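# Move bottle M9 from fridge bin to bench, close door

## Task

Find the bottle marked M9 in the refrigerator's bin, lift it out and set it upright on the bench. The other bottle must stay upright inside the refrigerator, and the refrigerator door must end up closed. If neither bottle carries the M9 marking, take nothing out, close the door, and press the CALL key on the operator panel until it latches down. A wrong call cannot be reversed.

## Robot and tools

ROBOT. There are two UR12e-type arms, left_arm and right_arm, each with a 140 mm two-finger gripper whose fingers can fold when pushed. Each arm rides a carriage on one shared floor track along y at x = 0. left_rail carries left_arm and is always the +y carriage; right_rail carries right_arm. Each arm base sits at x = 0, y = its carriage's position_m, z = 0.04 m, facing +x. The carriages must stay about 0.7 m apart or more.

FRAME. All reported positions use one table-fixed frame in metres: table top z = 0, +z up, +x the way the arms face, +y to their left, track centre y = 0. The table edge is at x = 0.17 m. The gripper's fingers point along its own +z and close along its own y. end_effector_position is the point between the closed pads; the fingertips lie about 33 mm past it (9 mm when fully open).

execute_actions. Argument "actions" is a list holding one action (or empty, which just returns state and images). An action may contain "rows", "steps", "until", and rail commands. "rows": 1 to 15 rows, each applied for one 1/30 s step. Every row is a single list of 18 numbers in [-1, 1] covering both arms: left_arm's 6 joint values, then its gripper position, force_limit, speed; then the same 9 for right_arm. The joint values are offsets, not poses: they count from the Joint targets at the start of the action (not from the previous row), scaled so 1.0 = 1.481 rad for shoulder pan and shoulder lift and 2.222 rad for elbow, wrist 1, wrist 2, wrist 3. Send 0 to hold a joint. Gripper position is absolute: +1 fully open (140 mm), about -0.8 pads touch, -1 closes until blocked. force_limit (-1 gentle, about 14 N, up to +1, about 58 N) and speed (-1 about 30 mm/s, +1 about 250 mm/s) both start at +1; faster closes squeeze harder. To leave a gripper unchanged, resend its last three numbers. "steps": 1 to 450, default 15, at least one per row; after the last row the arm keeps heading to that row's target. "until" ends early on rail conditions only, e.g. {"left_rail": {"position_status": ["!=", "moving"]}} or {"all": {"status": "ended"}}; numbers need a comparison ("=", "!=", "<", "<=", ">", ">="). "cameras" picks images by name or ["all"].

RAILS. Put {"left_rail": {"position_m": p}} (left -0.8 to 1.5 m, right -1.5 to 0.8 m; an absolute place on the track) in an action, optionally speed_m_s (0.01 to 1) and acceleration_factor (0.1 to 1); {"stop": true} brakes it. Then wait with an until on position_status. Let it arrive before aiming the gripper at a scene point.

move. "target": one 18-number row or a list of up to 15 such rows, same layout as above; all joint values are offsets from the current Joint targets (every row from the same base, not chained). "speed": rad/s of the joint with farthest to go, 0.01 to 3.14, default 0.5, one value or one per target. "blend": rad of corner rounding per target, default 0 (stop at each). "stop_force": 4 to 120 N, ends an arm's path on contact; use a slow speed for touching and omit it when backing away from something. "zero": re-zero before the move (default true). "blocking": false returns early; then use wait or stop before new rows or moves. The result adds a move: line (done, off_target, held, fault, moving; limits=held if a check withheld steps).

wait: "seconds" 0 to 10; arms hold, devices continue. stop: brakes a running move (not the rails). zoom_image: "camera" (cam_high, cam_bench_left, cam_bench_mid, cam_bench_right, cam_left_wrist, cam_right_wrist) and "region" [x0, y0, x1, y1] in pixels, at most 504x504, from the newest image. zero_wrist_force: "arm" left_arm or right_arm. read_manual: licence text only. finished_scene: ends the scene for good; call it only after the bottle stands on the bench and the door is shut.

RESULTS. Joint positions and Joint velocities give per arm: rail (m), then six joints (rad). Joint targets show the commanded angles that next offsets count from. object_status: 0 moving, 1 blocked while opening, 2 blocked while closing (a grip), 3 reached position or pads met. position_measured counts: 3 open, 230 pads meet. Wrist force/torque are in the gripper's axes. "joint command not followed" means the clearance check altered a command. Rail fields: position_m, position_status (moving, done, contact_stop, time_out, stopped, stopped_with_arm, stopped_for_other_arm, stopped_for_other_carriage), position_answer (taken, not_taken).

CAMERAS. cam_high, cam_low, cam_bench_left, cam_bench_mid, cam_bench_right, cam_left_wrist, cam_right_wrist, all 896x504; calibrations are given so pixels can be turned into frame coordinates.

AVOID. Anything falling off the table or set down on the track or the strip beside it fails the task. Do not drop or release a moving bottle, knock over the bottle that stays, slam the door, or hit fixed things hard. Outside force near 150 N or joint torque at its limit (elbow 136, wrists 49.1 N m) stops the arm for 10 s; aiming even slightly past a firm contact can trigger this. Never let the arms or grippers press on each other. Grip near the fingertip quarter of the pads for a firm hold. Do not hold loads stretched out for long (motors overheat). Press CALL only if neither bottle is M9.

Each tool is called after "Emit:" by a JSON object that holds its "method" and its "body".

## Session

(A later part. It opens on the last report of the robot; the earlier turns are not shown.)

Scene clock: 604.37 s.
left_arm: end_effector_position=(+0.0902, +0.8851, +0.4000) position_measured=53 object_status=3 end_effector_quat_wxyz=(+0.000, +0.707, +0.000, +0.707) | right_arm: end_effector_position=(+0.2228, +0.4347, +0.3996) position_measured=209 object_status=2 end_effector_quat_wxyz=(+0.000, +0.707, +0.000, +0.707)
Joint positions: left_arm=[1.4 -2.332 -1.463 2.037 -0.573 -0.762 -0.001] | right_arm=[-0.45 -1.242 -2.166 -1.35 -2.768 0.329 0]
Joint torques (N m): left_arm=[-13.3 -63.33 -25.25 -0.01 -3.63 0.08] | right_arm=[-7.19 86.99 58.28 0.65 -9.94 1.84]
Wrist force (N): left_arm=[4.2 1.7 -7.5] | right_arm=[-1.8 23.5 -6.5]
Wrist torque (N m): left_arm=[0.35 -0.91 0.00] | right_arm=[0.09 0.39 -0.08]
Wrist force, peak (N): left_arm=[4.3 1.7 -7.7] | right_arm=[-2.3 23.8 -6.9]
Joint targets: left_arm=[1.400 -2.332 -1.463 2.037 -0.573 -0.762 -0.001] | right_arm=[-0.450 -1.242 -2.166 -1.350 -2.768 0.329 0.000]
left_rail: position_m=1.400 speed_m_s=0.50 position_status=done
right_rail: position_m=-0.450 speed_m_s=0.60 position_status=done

Emit:
{"method": "move", "body": {"target": [[0,0,0,0,0,0,0.6,-0.3,-0.6,0.0542,0.0028,-0.003,0.0011,0.0361,0,-1,-0.3,-1],[0,0,0,0,0,0,0.6,-0.3,-0.6,0.1007,0.0107,-0.0118,0.0046,0.0671,0,-1,-0.3,-1],[0,0,0,0,0,0,0.6,-0.3,-0.6,0.1317,0.0185,-0.0203,0.0079,0.0878,0,-1,-0.3,-1],[0,0,0,0,0,0,0.6,-0.3,-0.6,0.1655,0.0294,-0.0319,0.0123,0.1103,0,-1,-0.3,-1],[0,0,0,0,0,0,0.6,-0.3,-0.6,0.1997,0.0428,-0.0461,0.0176,0.1331,0,-1,-0.3,-1],[0,0,0,0,0,0,0.6,-0.3,-0.6,0.234,0.0582,-0.0624,0.0236,0.1559,0,-1,-0.3,-1]], "speed": 0.06, "blend": 0.01}}

Emit:
{"method": "move", "body": {"target": [[0,0,0,0,0,0,0.6,-0.3,-0.6,0.0819,0.0447,-0.0461,0.0163,0.0547,0,-1,-0.3,-1],[0,0,0,0,0,0,0.6,-0.3,-0.6,0.1298,0.0751,-0.0762,0.0262,0.0866,0,-1,-0.3,-1],[0,0,0,0,0,0,0.6,-0.3,-0.6,0.1785,0.1093,-0.1091,0.0363,0.119,0,-1,-0.3,-1],[0,0,0,0,0,0,0.6,-0.3,-0.6,0.2598,0.1729,-0.1669,0.0517,0.1732,0,-1,-0.3,-1],[0,0,0,0,0,0,0.6,-0.3,-0.6,0.3248,0.2283,-0.2136,0.0615,0.2166,0,-1,-0.3,-1]], "speed": 0.08, "blend": 0.01, "cameras": ["cam_right_wrist","cam_high","cam_left_wrist"]}}

Scene clock: 630.73 s.
left_arm: end_effector_position=(+0.0902, +0.8851, +0.4000) position_measured=53 object_status=3 end_effector_quat_wxyz=(+0.000, +0.707, +0.000, +0.707) | right_arm: end_effector_position=(-0.0351, +0.2982, +0.3997) position_measured=209 object_status=2 end_effector_quat_wxyz=(+0.000, +0.707, +0.000, +0.707)
Joint positions: left_arm=[1.4 -2.332 -1.463 2.037 -0.573 -0.762 -0.001] | right_arm=[-0.45 -0.896 -2.08 -1.488 -2.716 0.675 0]
Joint torques (N m): left_arm=[-12.69 -61 -25.87 0.13 -3.6 -0.22] | right_arm=[-0.65 106.29 18.17 -3.17 10.38 0.31]
Wrist force (N): left_arm=[4.2 1.7 -7.4] | right_arm=[-1.6 -20.7 -20.1]
Wrist torque (N m): left_arm=[0.36 -0.92 0.00] | right_arm=[0.85 0.30 -0.10]
Wrist force, peak (N): left_arm=[4.1 1.9 -7.9] | right_arm=[2.3 -92.0 -50.2]
Joint targets: left_arm=[1.400 -2.332 -1.463 2.037 -0.573 -0.762 -0.001] | right_arm=[-0.450 -0.895 -2.079 -1.489 -2.716 0.675 0.000]
left_rail: position_m=1.400 speed_m_s=0.50 position_status=done
right_rail: position_m=-0.450 speed_m_s=0.60 position_status=done
move: done

Scene clock: 646.33 s.
left_arm: end_effector_position=(+0.0902, +0.8851, +0.4000) position_measured=53 object_status=3 end_effector_quat_wxyz=(+0.000, +0.707, +0.000, +0.707) | right_arm: end_effector_position=(-0.1360, -0.0027, +0.4000) position_measured=243 object_status=3 end_effector_quat_wxyz=(-0.005, +0.709, +0.003, +0.705)
Joint positions: left_arm=[1.4 -2.332 -1.463 2.037 -0.573 -0.762 -0.001] | right_arm=[-0.45 -0.478 -1.797 -1.889 -2.591 1.08 0]
Joint torques (N m): left_arm=[-11.57 -60.16 -25.67 0.06 -3.41 -0.59] | right_arm=[-2.14 62.75 36.61 -2.95 6.64 -0.3]
Wrist force (N): left_arm=[4.1 1.9 -7.6] | right_arm=[-2.6 -12.9 -25.6]
Wrist torque (N m): left_arm=[0.39 -0.88 0.00] | right_arm=[4.50 0.97 -1.19]
Wrist force, peak (N): left_arm=[4.3 1.9 -7.8] | right_arm=[21.4 -21.9 -149.1]
Joint targets: left_arm=[1.400 -2.332 -1.463 2.037 -0.573 -0.762 -0.001] | right_arm=[-0.450 -0.478 -1.797 -1.889 -2.591 1.080 0.000]
Tool commands: left_gripper/position=+0.6 left_gripper/force_limit=-0.3 left_gripper/speed=-0.6 right_gripper/position=-1.0 right_gripper/force_limit=-0.301961 right_gripper/speed=-1.0
FORCE FAULT: contact force on the right arm reached its limit, and that arm stopped for 10 seconds. The contact can be on any part of that arm, not only on its tool. That arm's remaining commands of this call were not run. That arm's target is now where it stood when the stop ended, not its last command. That arm accepts commands again.
left_rail: position_m=1.400 speed_m_s=0.50 position_status=done
right_rail: position_m=-0.450 speed_m_s=0.60 position_status=done
move: fault (right_arm); path passed 4 of 5 targets; right_arm: the wrist 2 is farthest, 0.076 rad from its target
camera_calibration:
cam_left_wrist: T_world_to_cam=[[-0.019658, -0.99801, 0.0599052, 0.866386], [-0.337059, -0.049794, -0.940166, 0.448232], [0.941278, -0.0386733, -0.335409, 0.26062], [0, 0, 0, 1]] pos_world=[-0.0772041, 0.897061, 0.456925]
cam_right_wrist: T_world_to_cam=[[-0.0109727, -0.999933, -0.00357216, 0.00717303], [-0.330428, 0.00699759, -0.943805, 0.336083], [0.943767, -0.00917578, -0.330483, 0.445382], [0, 0, 0, 1]] pos_world=[-0.309207, 0.00890751, 0.464414]
Images, in order (width x height): cam_high 896x504, cam_left_wrist 896x504, cam_right_wrist 896x504.

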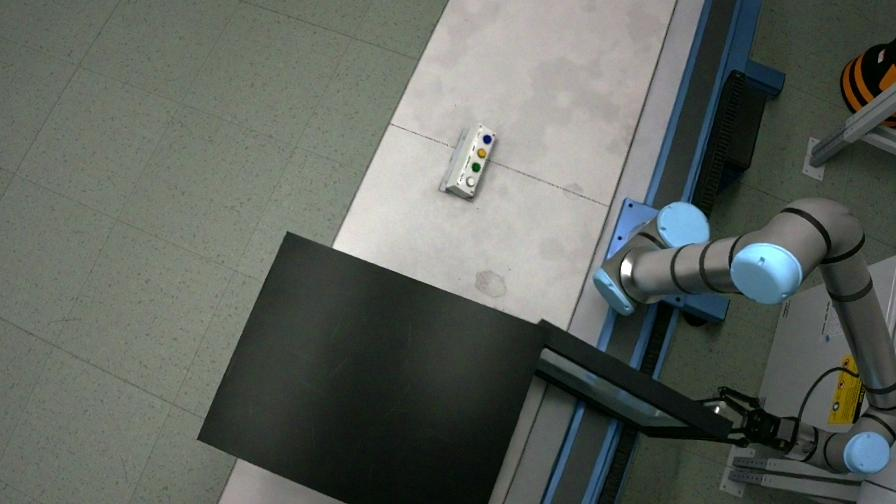

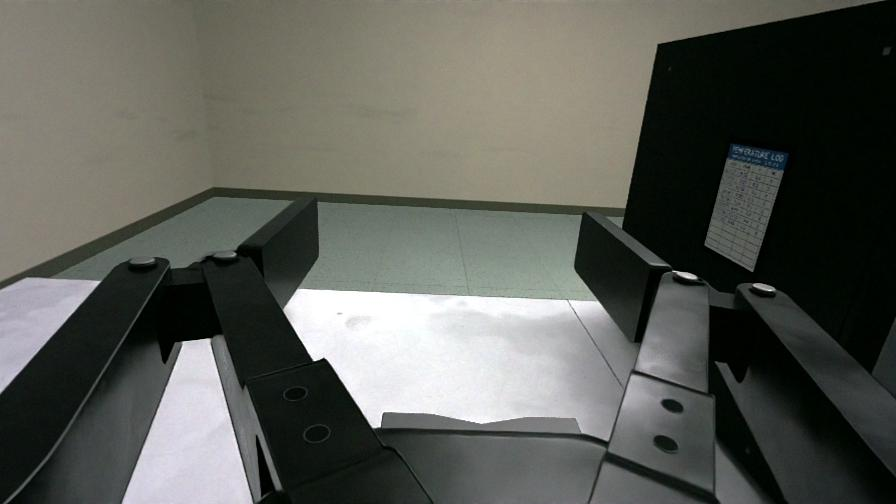

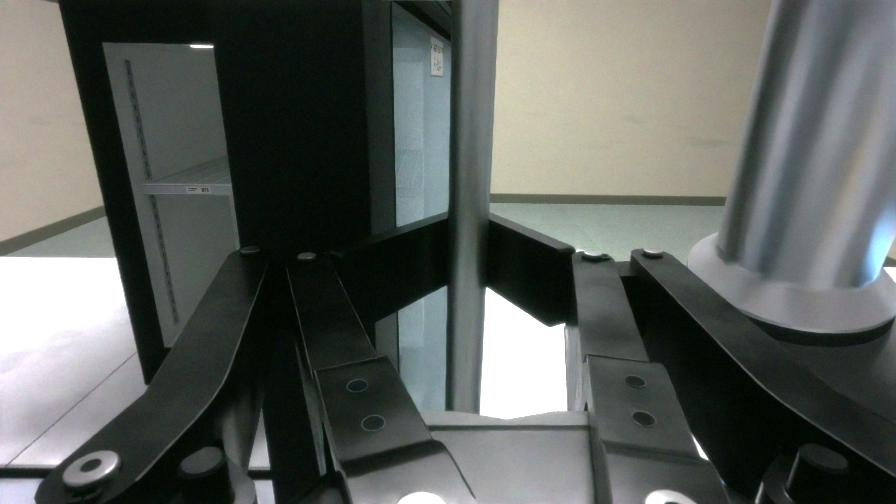

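Emit:
{"method": "move", "body": {"target": [0.1978,0.2009,-0.0503,-0.0841,0.1322,0,0.05,-0.3,-0.5, 0.0081,0,0,0,0,0,-1,-0.3,-1], "speed": 0.4}}

Emit:
{"method": "execute_actions", "body": {"actions": [{"left_rail":{"position_m":0.9,"speed_m_s":0.3},"steps":150,"until":{"all":{"status":"ended"}}}], "cameras": ["cam_left_wrist","cam_right_wrist"]}}

Scene clock: 712.20 s.
left_arm: end_effector_position=(+0.1999, +0.7361, +0.2704) position_measured=123 object_status=3 end_effector_quat_wxyz=(+0.000, +0.707, +0.000, +0.707) | right_arm: end_effector_position=(-0.1375, -0.0048, +0.3995) position_measured=243 object_status=3 end_effector_quat_wxyz=(-0.007, +0.706, +0.008, +0.708)
Joint positions: left_arm=[1.4 -2.039 -1.166 1.925 -0.76 -0.468 -0.001] | right_arm=[-0.45 -0.469 -1.797 -1.895 -2.593 1.079 0]
Joint torques (N m): left_arm=[15.45 -56.73 -41.86 -0.84 3.72 -0.49] | right_arm=[0.17 61.27 37.88 -2.56 1.16 -0.27]
Wrist force (N): left_arm=[4.3 1.9 -7.8] | right_arm=[-2.7 -5.3 31.1]
Wrist torque (N m): left_arm=[0.35 -1.00 0.03] | right_arm=[1.68 -0.59 0.51]
Wrist force, peak (N): left_arm=[5.5 0.4 -8.2] | right_arm=[-46.4 0.3 139.3]
Joint targets: left_arm=[1.400 -2.039 -1.166 1.925 -0.760 -0.468 -0.001] | right_arm=[-0.450 -0.469 -1.797 -1.895 -2.593 1.079 0.000]
Tool commands: left_gripper/position=+0.05 left_gripper/force_limit=-0.3 left_gripper/speed=-0.5 right_gripper/position=-1.0 right_gripper/force_limit=-0.301961 right_gripper/speed=-1.0
FORCE FAULT: contact force on the right arm reached its limit, and that arm stopped for 10 seconds. The contact can be on any part of that arm, not only on its tool. That arm's remaining commands of this call were not run. That arm's target is now where it stood when the stop ended, not its last command. That arm accepts commands again.
left_rail: position_m=1.400 speed_m_s=0.50 position_status=done
right_rail: position_m=-0.450 speed_m_s=0.60 position_status=done
move: fault (right_arm)

not run: an earlier result of this reply reported a stop or a fault. Calls in your next reply go to the robot.

Emit:
{"method": "execute_actions", "body": {"actions": [{"rows":[[0,0,0,0,0,0,0.05,-0.3,-0.5,0,0,0,0,0,0,0.1,-0.3,-1]],"steps":60}], "cameras": ["cam_right_wrist"]}}

Scene clock: 720.17 s.
left_arm: end_effector_position=(+0.1999, +0.7361, +0.2704) position_measured=123 object_status=3 end_effector_quat_wxyz=(+0.000, +0.707, +0.000, +0.707) | right_arm: end_effector_position=(-0.1375, -0.0048, +0.3995) position_measured=117 object_status=0 end_effector_quat_wxyz=(-0.007, +0.706, +0.008, +0.708)
Joint positions: left_arm=[1.4 -2.039 -1.166 1.925 -0.76 -0.468 -0.001] | right_arm=[-0.45 -0.469 -1.797 -1.895 -2.593 1.079 0]
Joint torques (N m): left_arm=[14.53 -56.69 -41.65 -0.83 3.26 -0.69] | right_arm=[-1.95 62.6 42.31 -0.92 2.2 0.01]
Wrist force (N): left_arm=[4.4 1.6 -7.7] | right_arm=[-3.2 -4.4 -6.7]
Wrist torque (N m): left_arm=[0.27 -1.01 0.03] | right_arm=[-0.42 0.69 -0.28]
Wrist force, peak (N): left_arm=[4.5 1.8 -8.0] | right_arm=[-2.2 -5.7 32.5]
Joint targets: left_arm=[1.400 -2.039 -1.166 1.925 -0.760 -0.468 -0.001] | right_arm=[-0.450 -0.469 -1.797 -1.895 -2.593 1.079 0.000]
left_rail: position_m=1.400 speed_m_s=0.50 position_status=done
right_rail: position_m=-0.450 speed_m_s=0.60 position_status=done
camera_calibration:
cam_right_wrist: T_world_to_cam=[[-0.00119499, -0.999999, 0.0000615165, 0.00483729], [-0.323573, 0.000328461, -0.946203, 0.337014], [0.946202, -0.00115061, -0.323573, 0.444209], [0, 0, 0, 1]] pos_world=[-0.311258, 0.0052377, 0.462617]
Images, in order (width x height): cam_right_wrist 896x504.

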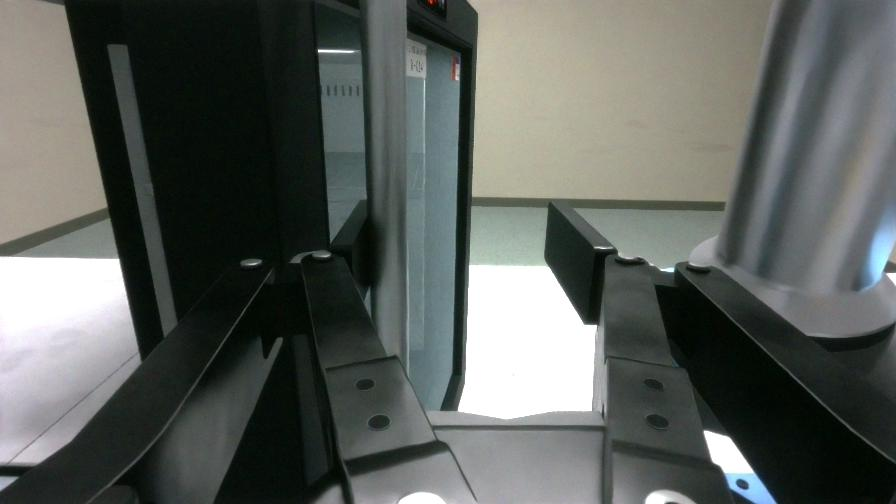

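Emit:
{"method": "execute_actions", "body": {"actions": [{"right_rail":{"position_m":-0.48,"speed_m_s":0.03},"left_rail":{"position_m":0.9,"speed_m_s":0.3},"steps":200,"until":{"all":{"status":"ended"}}}], "cameras": ["cam_left_wrist","cam_right_wrist","cam_high"]}}

Scene clock: 732.43 s.
left_arm: end_effector_position=(+0.1999, +0.2361, +0.2704) position_measured=123 object_status=3 end_effector_quat_wxyz=(+0.000, +0.707, +0.000, +0.707) | right_arm: end_effector_position=(-0.1375, -0.0348, +0.3995) position_measured=117 object_status=3 end_effector_quat_wxyz=(-0.007, +0.706, +0.008, +0.708)
Joint positions: left_arm=[0.9 -2.039 -1.166 1.925 -0.76 -0.468 -0.001] | right_arm=[-0.48 -0.469 -1.797 -1.895 -2.593 1.079 0]
Joint torques (N m): left_arm=[6.89 -62.33 -37.36 0.57 2.84 -0.5] | right_arm=[-1.58 58.75 32.32 -1.7 1.58 0.26]
Wrist force (N): left_arm=[4.3 1.7 -7.5] | right_arm=[-3.3 -4.0 -6.5]
Wrist torque (N m): left_arm=[0.30 -1.00 0.03] | right_arm=[-0.32 0.64 -0.27]
Wrist force, peak (N): left_arm=[4.5 2.7 -7.9] | right_arm=[-3.9 -5.7 -7.7]
Joint targets: left_arm=[0.900 -2.039 -1.166 1.925 -0.760 -0.468 -0.001] | right_arm=[-0.480 -0.469 -1.797 -1.895 -2.593 1.079 0.000]
Tool commands: left_gripper/position=+0.05 left_gripper/force_limit=-0.3 left_gripper/speed=-0.5 right_gripper/position=+0.1 right_gripper/force_limit=-0.3 right_gripper/speed=-1.0
left_rail: position_m=0.900 speed_m_s=0.30 position_status=done
right_rail: position_m=-0.480 speed_m_s=0.03 position_status=done
camera_calibration:
cam_left_wrist: T_world_to_cam=[[-0.0202972, -0.99795, 0.0606951, 0.228535], [-0.337742, -0.0502948, -0.939894, 0.331203], [0.94102, -0.0395765, -0.336029, 0.0892685], [0, 0, 0, 1]] pos_world=[0.0324963, 0.248258, 0.327421]
cam_right_wrist: T_world_to_cam=[[-0.00109996, -0.999999, 0.0000303541, -0.0251186], [-0.323573, 0.000327197, -0.946203, 0.337023], [0.946203, -0.00105061, -0.323573, 0.444177], [0, 0, 0, 1]] pos_world=[-0.311258, -0.0247622, 0.462617]
Images, in order (width x height): cam_high 896x504, cam_left_wrist 896x504, cam_right_wrist 896x504.

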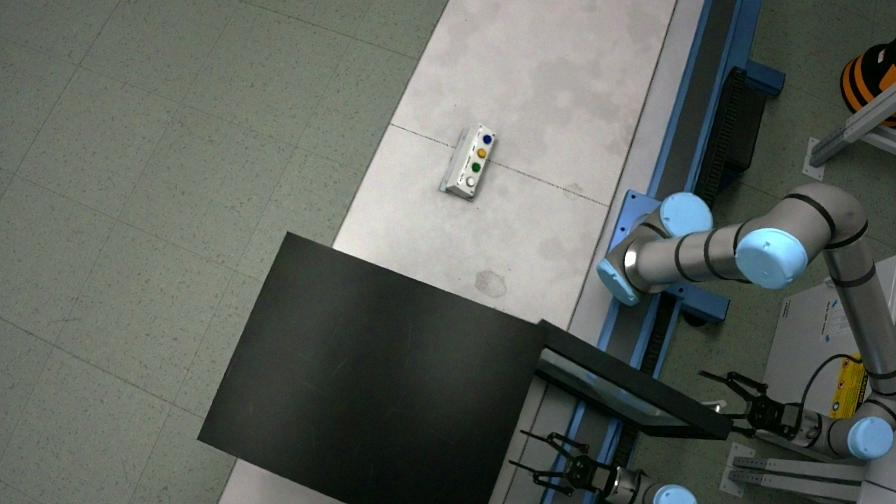

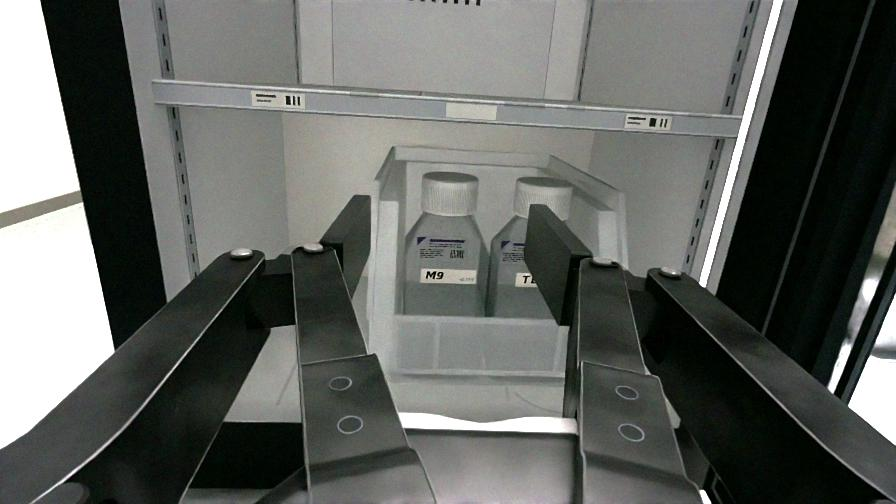

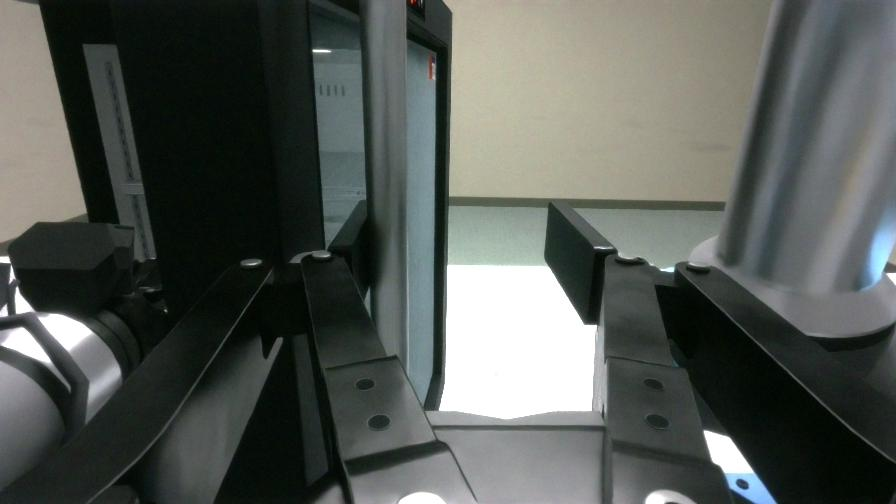

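Emit:
{"method": "move", "body": {"target": [0.127,-0.1893,0.0649,-0.4043,-0.0206,0.4384,0.05,-0.3,-0.5, 0,0,0,0,0,0,0.1,-0.3,-1], "speed": 0.3, "cameras": ["cam_left_wrist"]}}

Scene clock: 854.97 s.
left_arm: end_effector_position=(+0.2981, +0.2339, +0.2899) position_measured=123 object_status=3 end_effector_quat_wxyz=(-0.001, +0.843, +0.000, +0.537) | right_arm: end_effector_position=(-0.1375, -0.0348, +0.3995) position_measured=117 object_status=3 end_effector_quat_wxyz=(-0.007, +0.706, +0.008, +0.708)
Joint positions: left_arm=[0.9 -1.851 -1.446 2.07 -1.658 -0.514 0.973] | right_arm=[-0.48 -0.469 -1.797 -1.895 -2.593 1.079 0]
Joint torques (N m): left_arm=[13.16 -68.26 -28.58 -5.46 -1.25 2.12] | right_arm=[-1.62 60.98 24.74 -1.59 0.67 -0.22]
Wrist force (N): left_arm=[4.3 1.3 -7.6] | right_arm=[-3.3 -4.5 -6.2]
Wrist torque (N m): left_arm=[0.35 -1.01 -0.06] | right_arm=[-0.43 0.65 -0.27]
Wrist force, peak (N): left_arm=[4.4 1.5 -8.2] | right_arm=[-3.8 -4.5 -7.2]
Joint targets: left_arm=[0.900 -1.851 -1.446 2.070 -1.658 -0.514 0.974] | right_arm=[-0.480 -0.469 -1.797 -1.895 -2.593 1.079 0.000]
left_rail: position_m=0.900 speed_m_s=0.30 position_status=done
right_rail: position_m=-0.480 speed_m_s=0.03 position_status=done
move: done
camera_calibration:
cam_left_wrist: T_world_to_cam=[[0.00704414, -0.99808, 0.0615313, 0.218726], [-0.703139, -0.0486958, -0.709383, 0.424208], [0.711018, -0.038268, -0.702132, 0.177673], [0, 0, 0, 1]] pos_world=[0.170407, 0.245763, 0.412218]
Images, in order (width x height): cam_left_wrist 896x504.

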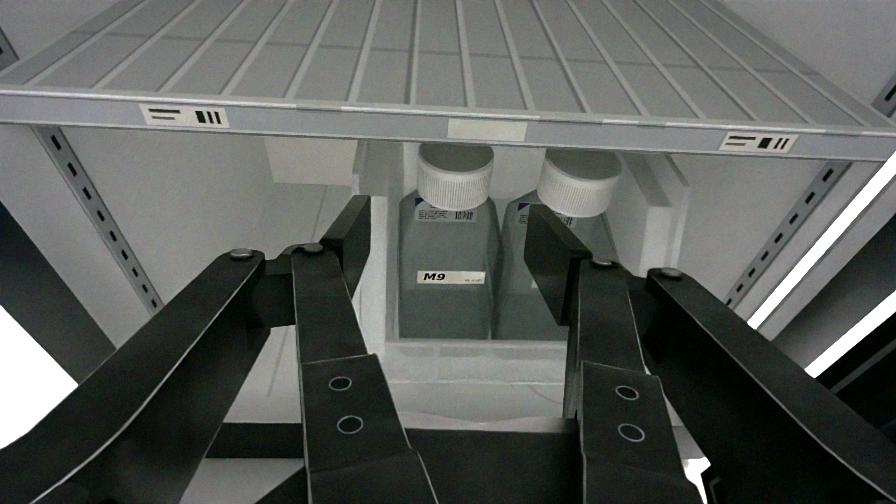

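Emit:
{"method": "move", "body": {"target": [[0.0473,0.019,0.016,-0.0802,0.0146,0.0586,-0.1,-0.3,-0.5, 0,0,0,0,0,0,0.1,-0.3,-1],[0.0951,0.0469,0.0283,-0.1702,0.0257,0.1249,-0.1,-0.3,-0.5, 0,0,0,0,0,0,0.1,-0.3,-1]], "speed": 0.1, "blend": 0.02, "stop_force": 10, "cameras": ["cam_left_wrist"]}}

Scene clock: 897.53 s.
left_arm: end_effector_position=(+0.3910, +0.2333, +0.2517) position_measured=141 object_status=3 end_effector_quat_wxyz=(-0.001, +0.843, +0.000, +0.537) | right_arm: end_effector_position=(-0.1375, -0.0348, +0.3995) position_measured=117 object_status=3 end_effector_quat_wxyz=(-0.007, +0.706, +0.008, +0.708)
Joint positions: left_arm=[0.9 -1.71 -1.377 2.132 -2.036 -0.457 1.251] | right_arm=[-0.48 -0.469 -1.797 -1.895 -2.593 1.079 0]
Joint torques (N m): left_arm=[17.85 -42.34 -23.79 -5.55 6.39 1.95] | right_arm=[-1.73 61.46 27.76 -2.56 0.06 -0.32]
Wrist force (N): left_arm=[3.5 4.8 -10.9] | right_arm=[-3.7 -4.2 -6.5]
Wrist torque (N m): left_arm=[0.41 -0.95 -0.08] | right_arm=[-0.38 0.72 -0.28]
Wrist force, peak (N): left_arm=[4.3 4.9 -11.2] | right_arm=[-3.8 -4.6 -7.3]
Joint targets: left_arm=[0.900 -1.710 -1.377 2.132 -2.036 -0.457 1.251] | right_arm=[-0.480 -0.469 -1.797 -1.895 -2.593 1.079 0.000]
left_rail: position_m=0.900 speed_m_s=0.30 position_status=done
right_rail: position_m=-0.480 speed_m_s=0.03 position_status=done
move: done
camera_calibration:
cam_left_wrist: T_world_to_cam=[[0.0068413, -0.998086, 0.061458, 0.219993], [-0.703293, -0.048493, -0.709245, 0.462487], [0.710868, -0.0383708, -0.702278, 0.085039], [0, 0, 0, 1]] pos_world=[0.263307, 0.245263, 0.374217]
Images, in order (width x height): cam_left_wrist 896x504.

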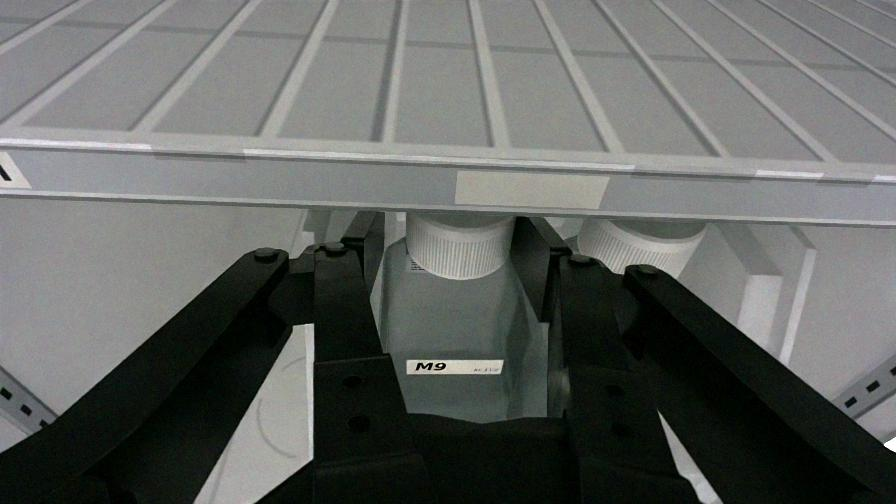

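Emit:
{"method": "execute_actions", "body": {"actions": [{"left_rail":{"position_m":0.8965,"speed_m_s":0.02},"steps":40,"until":{"all":{"status":"ended"}}}]}}

Emit:
{"method": "execute_actions", "body": {"actions": [{"rows":[[0,0,0,0,0,0,-1,0,-1,0,0,0,0,0,0,0.1,-0.3,-1]],"steps":60}], "cameras": ["cam_left_wrist"]}}

Scene clock: 906.77 s.
left_arm: end_effector_position=(+0.3910, +0.2298, +0.2517) position_measured=141 object_status=3 end_effector_quat_wxyz=(-0.001, +0.843, -0.001, +0.537) | right_arm: end_effector_position=(-0.1375, -0.0348, +0.3995) position_measured=117 object_status=3 end_effector_quat_wxyz=(-0.007, +0.706, +0.008, +0.708)
Joint positions: left_arm=[0.897 -1.71 -1.377 2.133 -2.036 -0.457 1.251] | right_arm=[-0.48 -0.469 -1.797 -1.895 -2.593 1.079 0]
Joint torques (N m): left_arm=[10.1 -46.09 -33.58 -5.63 6.45 2.08] | right_arm=[-0.57 62.45 25.53 -2.79 0.41 -0.09]
Wrist force (N): left_arm=[4.1 1.3 -7.8] | right_arm=[-3.2 -4.6 -6.5]
Wrist torque (N m): left_arm=[0.29 -0.96 -0.03] | right_arm=[-0.45 0.67 -0.28]
Wrist force, peak (N): left_arm=[4.1 4.8 -11.3] | right_arm=[-3.6 -4.8 -7.1]
Joint targets: left_arm=[0.897 -1.710 -1.377 2.132 -2.036 -0.457 1.251] | right_arm=[-0.480 -0.469 -1.797 -1.895 -2.593 1.079 0.000]
Tool commands: left_gripper/position=-0.1 left_gripper/force_limit=-0.3 left_gripper/speed=-0.5 right_gripper/position=+0.1 right_gripper/force_limit=-0.3 right_gripper/speed=-1.0
left_rail: position_m=0.897 speed_m_s=0.02 position_status=done
right_rail: position_m=-0.480 speed_m_s=0.03 position_status=done

Scene clock: 908.97 s.
left_arm: end_effector_position=(+0.3910, +0.2298, +0.2517) position_measured=161 object_status=2 end_effector_quat_wxyz=(-0.001, +0.843, -0.001, +0.537) | right_arm: end_effector_position=(-0.1375, -0.0348, +0.3995) position_measured=117 object_status=3 end_effector_quat_wxyz=(-0.007, +0.706, +0.008, +0.708)
Joint positions: left_arm=[0.896 -1.71 -1.377 2.132 -2.036 -0.457 1.251] | right_arm=[-0.48 -0.469 -1.797 -1.895 -2.593 1.079 0]
Joint torques (N m): left_arm=[-10.03 -61.4 -47.11 -5.36 4.4 2.03] | right_arm=[-0.17 59.21 25.55 -3.55 -0.07 0.03]
Wrist force (N): left_arm=[4.0 2.4 -8.4] | right_arm=[-3.7 -4.6 -6.8]
Wrist torque (N m): left_arm=[0.30 -0.97 -0.06] | right_arm=[-0.44 0.79 -0.27]
Wrist force, peak (N): left_arm=[5.2 2.8 -8.8] | right_arm=[-3.5 -4.6 -7.2]
Joint targets: left_arm=[0.897 -1.710 -1.377 2.132 -2.036 -0.457 1.251] | right_arm=[-0.480 -0.469 -1.797 -1.895 -2.593 1.079 0.000]
left_rail: position_m=0.896 position_m_goal=0.897 speed_m_s=0.02 position_status=done
right_rail: position_m=-0.480 speed_m_s=0.03 position_status=done
camera_calibration:
cam_left_wrist: T_world_to_cam=[[0.00684166, -0.998086, 0.0614585, 0.216506], [-0.703243, -0.0484963, -0.709294, 0.462253], [0.710917, -0.0383675, -0.702229, 0.084802], [0, 0, 0, 1]] pos_world=[0.263307, 0.241763, 0.374118]
Images, in order (width x height): cam_left_wrist 896x504.

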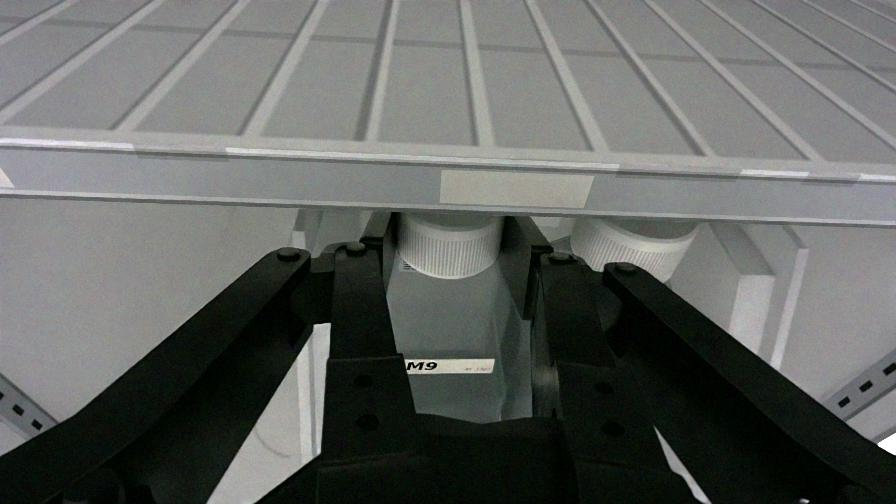

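Emit:
{"method": "move", "body": {"target": [-0.027,0.0155,-0.0024,0.0878,0.0434,-0.0946,-1,0,-1, 0,0,0,0,0,0,0.1,-0.3,-1], "speed": 0.1, "cameras": ["cam_left_wrist"]}}

Scene clock: 971.00 s.
left_arm: end_effector_position=(+0.3801, +0.2300, +0.2568) position_measured=161 object_status=2 end_effector_quat_wxyz=(-0.001, +0.809, +0.000, +0.588) | right_arm: end_effector_position=(-0.1375, -0.0348, +0.3995) position_measured=117 object_status=3 end_effector_quat_wxyz=(-0.007, +0.706, +0.008, +0.708)
Joint positions: left_arm=[0.897 -1.75 -1.354 2.127 -1.842 -0.361 1.041] | right_arm=[-0.48 -0.469 -1.797 -1.895 -2.593 1.079 0]
Joint torques (N m): left_arm=[-13.53 -45.14 -48.31 -0.58 7.6 -2.18] | right_arm=[-0.28 64.64 25.48 -3.48 -0.01 0.31]
Wrist force (N): left_arm=[0.6 1.3 -6.5] | right_arm=[-3.4 -3.8 -7.0]
Wrist torque (N m): left_arm=[0.29 -1.12 0.18] | right_arm=[-0.31 0.68 -0.27]
Wrist force, peak (N): left_arm=[3.7 2.7 -8.6] | right_arm=[-3.6 -4.5 -7.2]
Joint targets: left_arm=[0.897 -1.750 -1.354 2.127 -1.841 -0.360 1.041] | right_arm=[-0.480 -0.469 -1.797 -1.895 -2.593 1.079 0.000]
left_rail: position_m=0.897 speed_m_s=0.02 position_status=done
right_rail: position_m=-0.480 speed_m_s=0.03 position_status=done
move: done
camera_calibration:
cam_left_wrist: T_world_to_cam=[[-0.000673623, -0.998095, 0.0616948, 0.219281], [-0.611705, -0.0483946, -0.789604, 0.444014], [0.791086, -0.0382709, -0.610507, 0.042122], [0, 0, 0, 1]] pos_world=[0.238431, 0.241963, 0.362783]
Images, in order (width x height): cam_left_wrist 896x504.

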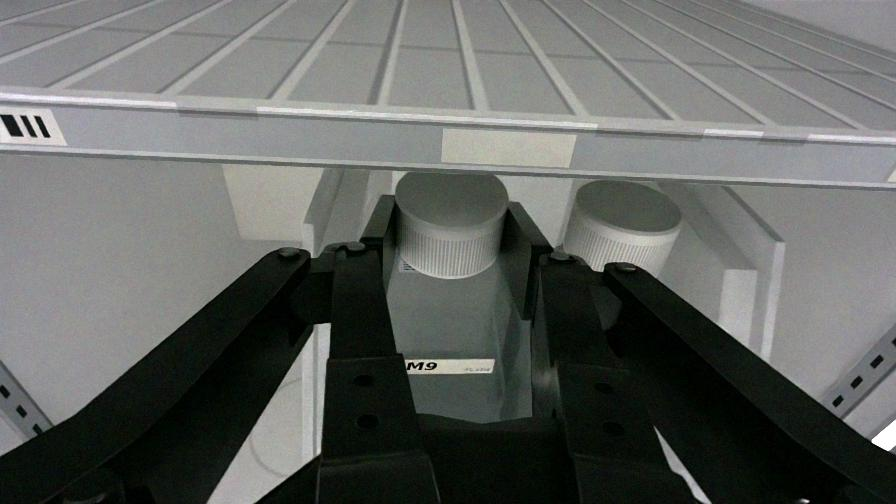

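Emit:
{"method": "move", "body": {"target": [[-0.0301,0.0361,-0.0205,0.1753,0.0348,-0.1749,-1,0,-1, 0,0,0,0,0,0,0.1,-0.3,-1],[-0.0434,0.0763,-0.0454,0.3187,0.0458,-0.3162,-1,0,-1, 0,0,0,0,0,0,0.1,-0.3,-1],[-0.0559,0.132,-0.0755,0.4685,0.0441,-0.4682,-1,0,-1, 0,0,0,0,0,0,0.1,-0.3,-1],[-0.0652,0.2185,-0.1113,0.6373,0.0266,-0.6512,-1,0,-1, 0,0,0,0,0,0,0.1,-0.3,-1],[-0.0707,0.3091,-0.1374,0.7557,-0.0106,-0.7946,-1,0,-1, 0,0,0,0,0,0,0.1,-0.3,-1]], "speed": 0.25, "blend": 0.03, "cameras": ["cam_left_wrist","cam_right_wrist"]}}

Scene clock: 993.23 s.
left_arm: end_effector_position=(+0.3158, +0.2299, +0.2441) position_measured=161 object_status=2 end_effector_quat_wxyz=(-0.001, +0.609, -0.001, +0.793) | right_arm: end_effector_position=(-0.1375, -0.0348, +0.3995) position_measured=117 object_status=3 end_effector_quat_wxyz=(-0.007, +0.706, +0.008, +0.708)
Joint positions: left_arm=[0.896 -1.855 -0.896 1.822 -0.162 -0.384 -0.724] | right_arm=[-0.48 -0.469 -1.797 -1.895 -2.593 1.079 0]
Joint torques (N m): left_arm=[-13.91 -72.05 -35.19 7.13 -6.67 -1.75] | right_arm=[0.17 61.35 26.52 -4.04 0.51 -0.12]
Wrist force (N): left_arm=[0.6 2.1 -7.9] | right_arm=[-3.2 -3.8 -6.5]
Wrist torque (N m): left_arm=[0.49 -1.09 0.21] | right_arm=[-0.27 0.70 -0.27]
Wrist force, peak (N): left_arm=[0.2 4.1 -8.6] | right_arm=[-3.6 -5.0 -7.3]
Joint targets: left_arm=[0.897 -1.855 -0.896 1.822 -0.162 -0.384 -0.725] | right_arm=[-0.480 -0.469 -1.797 -1.895 -2.593 1.079 0.000]
left_rail: position_m=0.896 position_m_goal=0.897 speed_m_s=0.02 position_status=done
right_rail: position_m=-0.480 speed_m_s=0.03 position_status=done
move: done
camera_calibration:
cam_left_wrist: T_world_to_cam=[[-0.0346906, -0.998085, 0.0512092, 0.233234], [-0.0827379, -0.0481959, -0.995405, 0.277774], [0.995967, -0.0387681, -0.0809075, -0.108692], [0, 0, 0, 1]] pos_world=[0.139327, 0.241961, 0.25576]
cam_right_wrist: T_world_to_cam=[[-0.00109996, -0.999999, 0.0000303541, -0.0251186], [-0.323573, 0.000327197, -0.946203, 0.337023], [0.946203, -0.00105061, -0.323573, 0.444177], [0, 0, 0, 1]] pos_world=[-0.311258, -0.0247622, 0.462617]
Images, in order (width x height): cam_left_wrist 896x504, cam_right_wrist 896x504.

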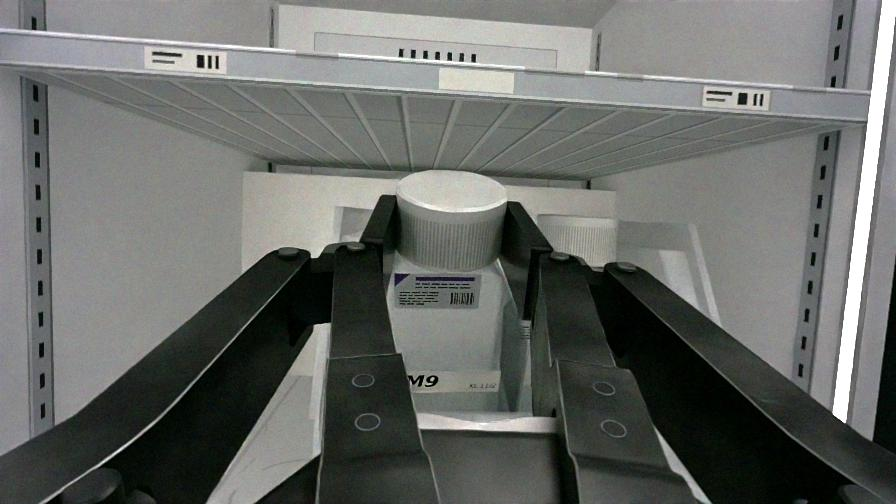

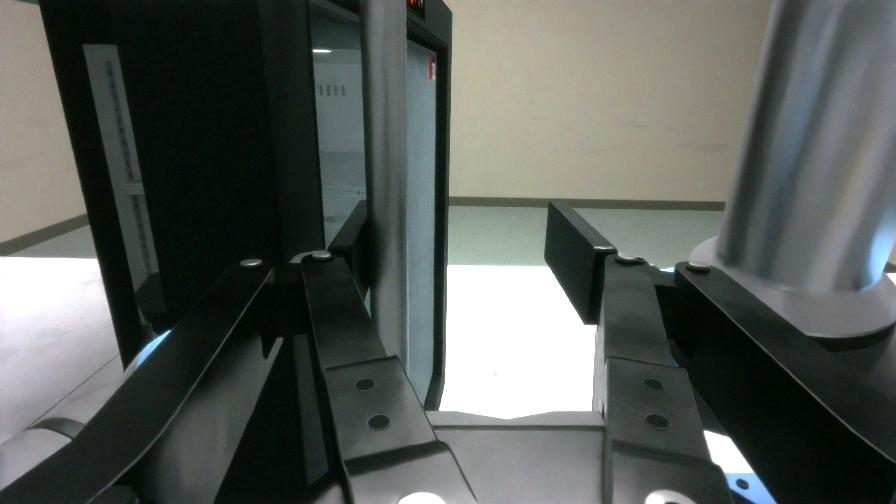

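Emit:
{"method": "move", "body": {"target": [[-0.0748,-0.0938,-0.002,-0.005,-0.0387,0.0764,-1,0,-1, 0,0,0,0,0,0,0.1,-0.3,-1],[-0.1417,-0.1499,-0.0233,0.0113,-0.0765,0.1248,-1,0,-1, 0,0,0,0,0,0,0.1,-0.3,-1]], "speed": 0.15, "blend": 0.02, "cameras": ["cam_left_wrist","cam_high"]}}

Scene clock: 1012.07 s.
left_arm: end_effector_position=(+0.1681, +0.2298, +0.4085) position_measured=161 object_status=2 end_effector_quat_wxyz=(+0.000, +0.609, +0.000, +0.793) | right_arm: end_effector_position=(-0.1375, -0.0348, +0.3995) position_measured=117 object_status=3 end_effector_quat_wxyz=(-0.007, +0.706, +0.008, +0.708)
Joint positions: left_arm=[0.897 -2.064 -1.118 1.77 -0.137 -0.554 -0.448] | right_arm=[-0.48 -0.469 -1.797 -1.895 -2.593 1.079 0]
Joint torques (N m): left_arm=[-15.21 -91.75 -43.38 7.2 -5.25 1.96] | right_arm=[-1.03 61.33 25.42 -4.15 0.63 0.03]
Wrist force (N): left_arm=[0.7 2.1 -9.4] | right_arm=[-3.2 -4.1 -6.7]
Wrist torque (N m): left_arm=[0.40 -1.16 0.04] | right_arm=[-0.37 0.65 -0.28]
Wrist force, peak (N): left_arm=[1.6 2.3 -9.9] | right_arm=[-3.5 -4.3 -7.3]
Joint targets: left_arm=[0.897 -2.065 -1.118 1.770 -0.137 -0.554 -0.447] | right_arm=[-0.480 -0.469 -1.797 -1.895 -2.593 1.079 0.000]
left_rail: position_m=0.897 speed_m_s=0.02 position_status=done
right_rail: position_m=-0.480 speed_m_s=0.03 position_status=done
move: done
camera_calibration:
cam_left_wrist: T_world_to_cam=[[-0.0347898, -0.998071, 0.0514108, 0.219499], [-0.0824536, -0.0484001, -0.995419, 0.429243], [0.995987, -0.0388694, -0.0806107, 0.0517086], [0, 0, 0, 1]] pos_world=[-0.00847217, 0.241861, 0.42016]
Images, in order (width x height): cam_high 896x504, cam_left_wrist 896x504.

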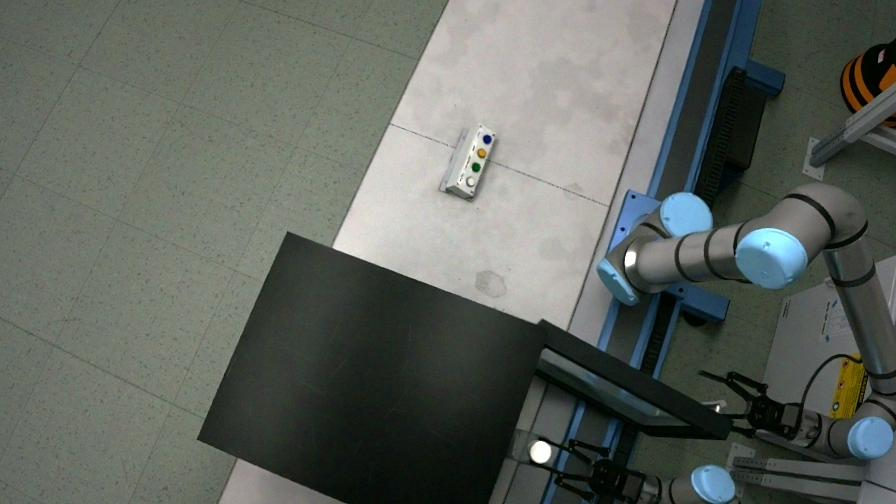

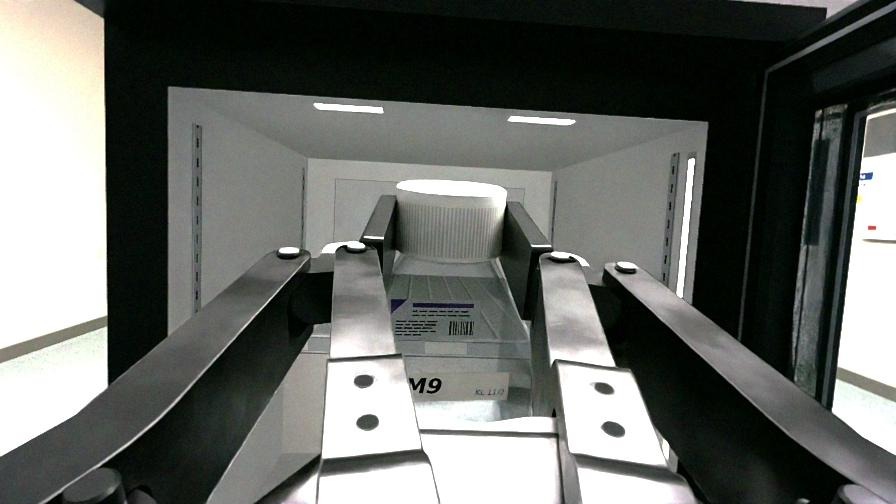

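Emit:
{"method": "move", "body": {"target": [-0.0436,0.0061,-0.0093,-0.0156,-0.0257,0.0249,-1,0,-1, 0,0,0,0,0,0,0.1,-0.3,-1], "speed": 0.15}}

Emit:
{"method": "execute_actions", "body": {"actions": [{"left_rail":{"position_m":1.4,"speed_m_s":0.25,"acceleration_factor":0.3},"steps":150,"until":{"all":{"status":"ended"}}}]}}

Emit:
{"method": "move", "body": {"target": [0.2502,-0.2569,0.1348,-0.7097,0.0622,0.6934,-1,0,-1, 0,0,0,0,0,0,0.1,-0.3,-1], "speed": 0.5}}

Emit:
{"method": "move", "body": {"target": [0,0.1567,0.0588,-0.1632,0,0,-1,0,-1, 0,0,0,0,0,0,0.1,-0.3,-1], "speed": 0.15, "stop_force": 10, "cameras": ["cam_left_wrist","cam_bench_left","cam_right_wrist"]}}

Scene clock: 1045.60 s.
left_arm: end_effector_position=(+0.1181, +0.2299, +0.4091) position_measured=161 object_status=2 end_effector_quat_wxyz=(+0.000, +0.609, +0.000, +0.793) | right_arm: end_effector_position=(-0.1375, -0.0348, +0.3995) position_measured=117 object_status=3 end_effector_quat_wxyz=(-0.007, +0.706, +0.008, +0.708)
Joint positions: left_arm=[0.897 -2.129 -1.109 1.75 -0.171 -0.611 -0.392] | right_arm=[-0.48 -0.469 -1.797 -1.895 -2.593 1.079 0]
Joint torques (N m): left_arm=[-12.36 -64.13 -44.98 2.32 -5.51 1.89] | right_arm=[1.93 61.3 26.85 -4.1 0.83 0.62]
Wrist force (N): left_arm=[0.5 2.1 -9.1] | right_arm=[-3.0 -4.6 -6.7]
Wrist torque (N m): left_arm=[0.40 -1.08 0.04] | right_arm=[-0.46 0.64 -0.27]
Wrist force, peak (N): left_arm=[0.9 2.2 -10.8] | right_arm=[-3.5 -4.8 -7.1]
Joint targets: left_arm=[0.897 -2.129 -1.109 1.749 -0.172 -0.611 -0.392] | right_arm=[-0.480 -0.469 -1.797 -1.895 -2.593 1.079 0.000]
left_rail: position_m=0.897 speed_m_s=0.02 position_status=done
right_rail: position_m=-0.480 speed_m_s=0.03 position_status=done
move: done

Scene clock: 1048.63 s.
left_arm: end_effector_position=(+0.1177, +0.7334, +0.4091) position_measured=161 object_status=2 end_effector_quat_wxyz=(+0.000, +0.609, +0.000, +0.793) | right_arm: end_effector_position=(-0.1375, -0.0348, +0.3995) position_measured=117 object_status=3 end_effector_quat_wxyz=(-0.007, +0.706, +0.008, +0.708)
Joint positions: left_arm=[1.4 -2.129 -1.109 1.749 -0.172 -0.611 -0.392] | right_arm=[-0.48 -0.469 -1.797 -1.895 -2.593 1.079 0]
Joint torques (N m): left_arm=[-6.94 -66.83 -40.82 2.83 -3.19 1.82] | right_arm=[-3.95 64.22 27.19 -4.13 1.08 -0.26]
Wrist force (N): left_arm=[0.6 2.3 -9.3] | right_arm=[-3.4 -4.3 -6.6]
Wrist torque (N m): left_arm=[0.44 -1.13 0.04] | right_arm=[-0.41 0.69 -0.27]
Wrist force, peak (N): left_arm=[0.6 3.1 -9.5] | right_arm=[-3.4 -4.5 -7.1]
Joint targets: left_arm=[1.400 -2.129 -1.109 1.749 -0.172 -0.611 -0.392] | right_arm=[-0.480 -0.469 -1.797 -1.895 -2.593 1.079 0.000]
Tool commands: left_gripper/position=-1.0 left_gripper/force_limit=+0.0 left_gripper/speed=-1.0 right_gripper/position=+0.1 right_gripper/force_limit=-0.3 right_gripper/speed=-1.0
left_rail: position_m=1.400 speed_m_s=0.25 position_status=done
right_rail: position_m=-0.480 speed_m_s=0.03 position_status=done

Scene clock: 1052.57 s.
left_arm: end_effector_position=(+0.3591, +0.7335, +0.3395) position_measured=161 object_status=2 end_effector_quat_wxyz=(-0.001, +0.843, +0.000, +0.537) | right_arm: end_effector_position=(-0.1375, -0.0348, +0.3995) position_measured=117 object_status=3 end_effector_quat_wxyz=(-0.007, +0.706, +0.008, +0.708)
Joint positions: left_arm=[1.4 -1.759 -1.489 2.049 -1.748 -0.473 1.148] | right_arm=[-0.48 -0.469 -1.797 -1.895 -2.593 1.079 0]
Joint torques (N m): left_arm=[14.66 -70.35 -33.19 -5.95 7.54 2] | right_arm=[-0.88 66.46 27.63 -4.09 1.14 0.56]
Wrist force (N): left_arm=[0.4 1.6 -5.9] | right_arm=[-3.2 -4.1 -6.8]
Wrist torque (N m): left_arm=[0.36 -0.87 -0.05] | right_arm=[-0.36 0.70 -0.27]
Wrist force, peak (N): left_arm=[1.3 2.5 -10.4] | right_arm=[-3.2 -4.5 -7.2]
Joint targets: left_arm=[1.400 -1.759 -1.490 2.049 -1.748 -0.473 1.149] | right_arm=[-0.480 -0.469 -1.797 -1.895 -2.593 1.079 0.000]
left_rail: position_m=1.400 speed_m_s=0.25 position_status=done
right_rail: position_m=-0.480 speed_m_s=0.03 position_status=done
move: done

Scene clock: 1056.23 s.
left_arm: end_effector_position=(+0.3588, +0.7313, +0.1736) position_measured=161 object_status=2 end_effector_quat_wxyz=(-0.001, +0.843, +0.000, +0.537) | right_arm: end_effector_position=(-0.1375, -0.0348, +0.3995) position_measured=117 object_status=3 end_effector_quat_wxyz=(-0.007, +0.706, +0.008, +0.708)
Joint positions: left_arm=[1.4 -1.759 -1.277 2.169 -2.081 -0.473 1.149] | right_arm=[-0.48 -0.469 -1.797 -1.895 -2.593 1.079 0]
Joint torques (N m): left_arm=[2.33 -77.1 -44.56 -1.42 0.24 0.75] | right_arm=[-1.19 62.27 27.49 -4.3 1.56 1]
Wrist force (N): left_arm=[0.6 1.8 -5.8] | right_arm=[-3.5 -4.4 -6.8]
Wrist torque (N m): left_arm=[0.40 -0.95 -0.03] | right_arm=[-0.43 0.73 -0.28]
Wrist force, peak (N): left_arm=[22.7 -1.0 -17.9] | right_arm=[-3.3 -4.8 -7.2]
Joint targets: left_arm=[1.400 -1.759 -1.277 2.169 -2.081 -0.473 1.149] | right_arm=[-0.480 -0.469 -1.797 -1.895 -2.593 1.079 0.000]
left_rail: position_m=1.400 speed_m_s=0.25 position_status=done
right_rail: position_m=-0.480 speed_m_s=0.03 position_status=done
move: contact (left_arm); left_arm: the wrist 1 is farthest, 0.030 rad from its target
camera_calibration:
cam_left_wrist: T_world_to_cam=[[0.00683264, -0.998086, 0.061459, 0.722068], [-0.703192, -0.048493, -0.709344, 0.408535], [0.710967, -0.0383708, -0.702178, 0.0720666], [0, 0, 0, 1]] pos_world=[0.231108, 0.743263, 0.296018]
cam_right_wrist: T_world_to_cam=[[-0.00109996, -0.999999, 0.0000303541, -0.0251186], [-0.323573, 0.000327197, -0.946203, 0.337023], [0.946203, -0.00105061, -0.323573, 0.444177], [0, 0, 0, 1]] pos_world=[-0.311258, -0.0247622, 0.462617]
Images, in order (width x height): cam_bench_left 896x504, cam_left_wrist 896x504, cam_right_wrist 896x504.

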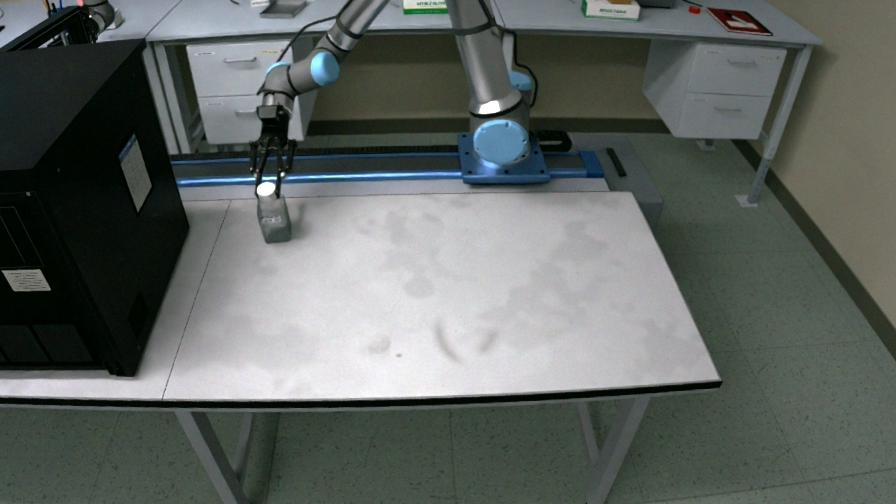

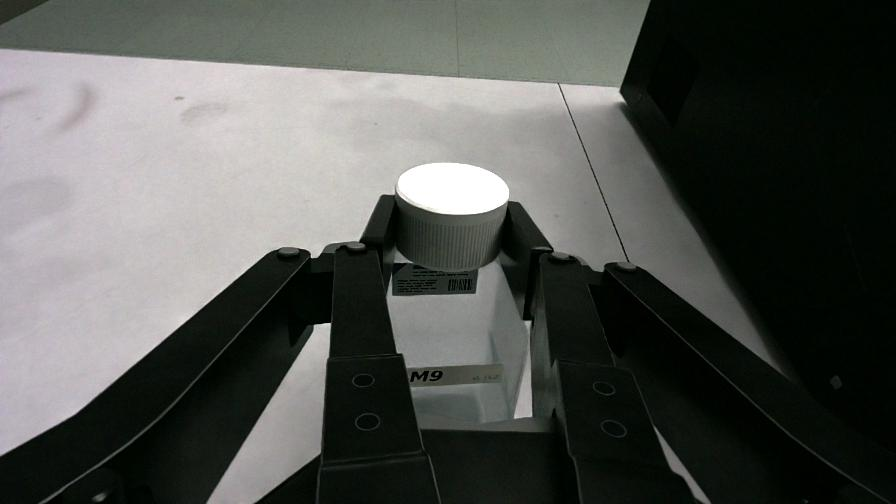

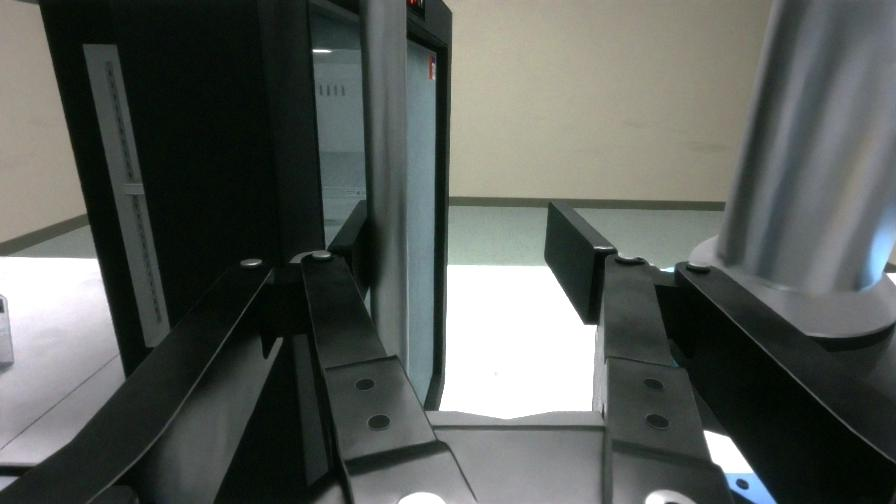

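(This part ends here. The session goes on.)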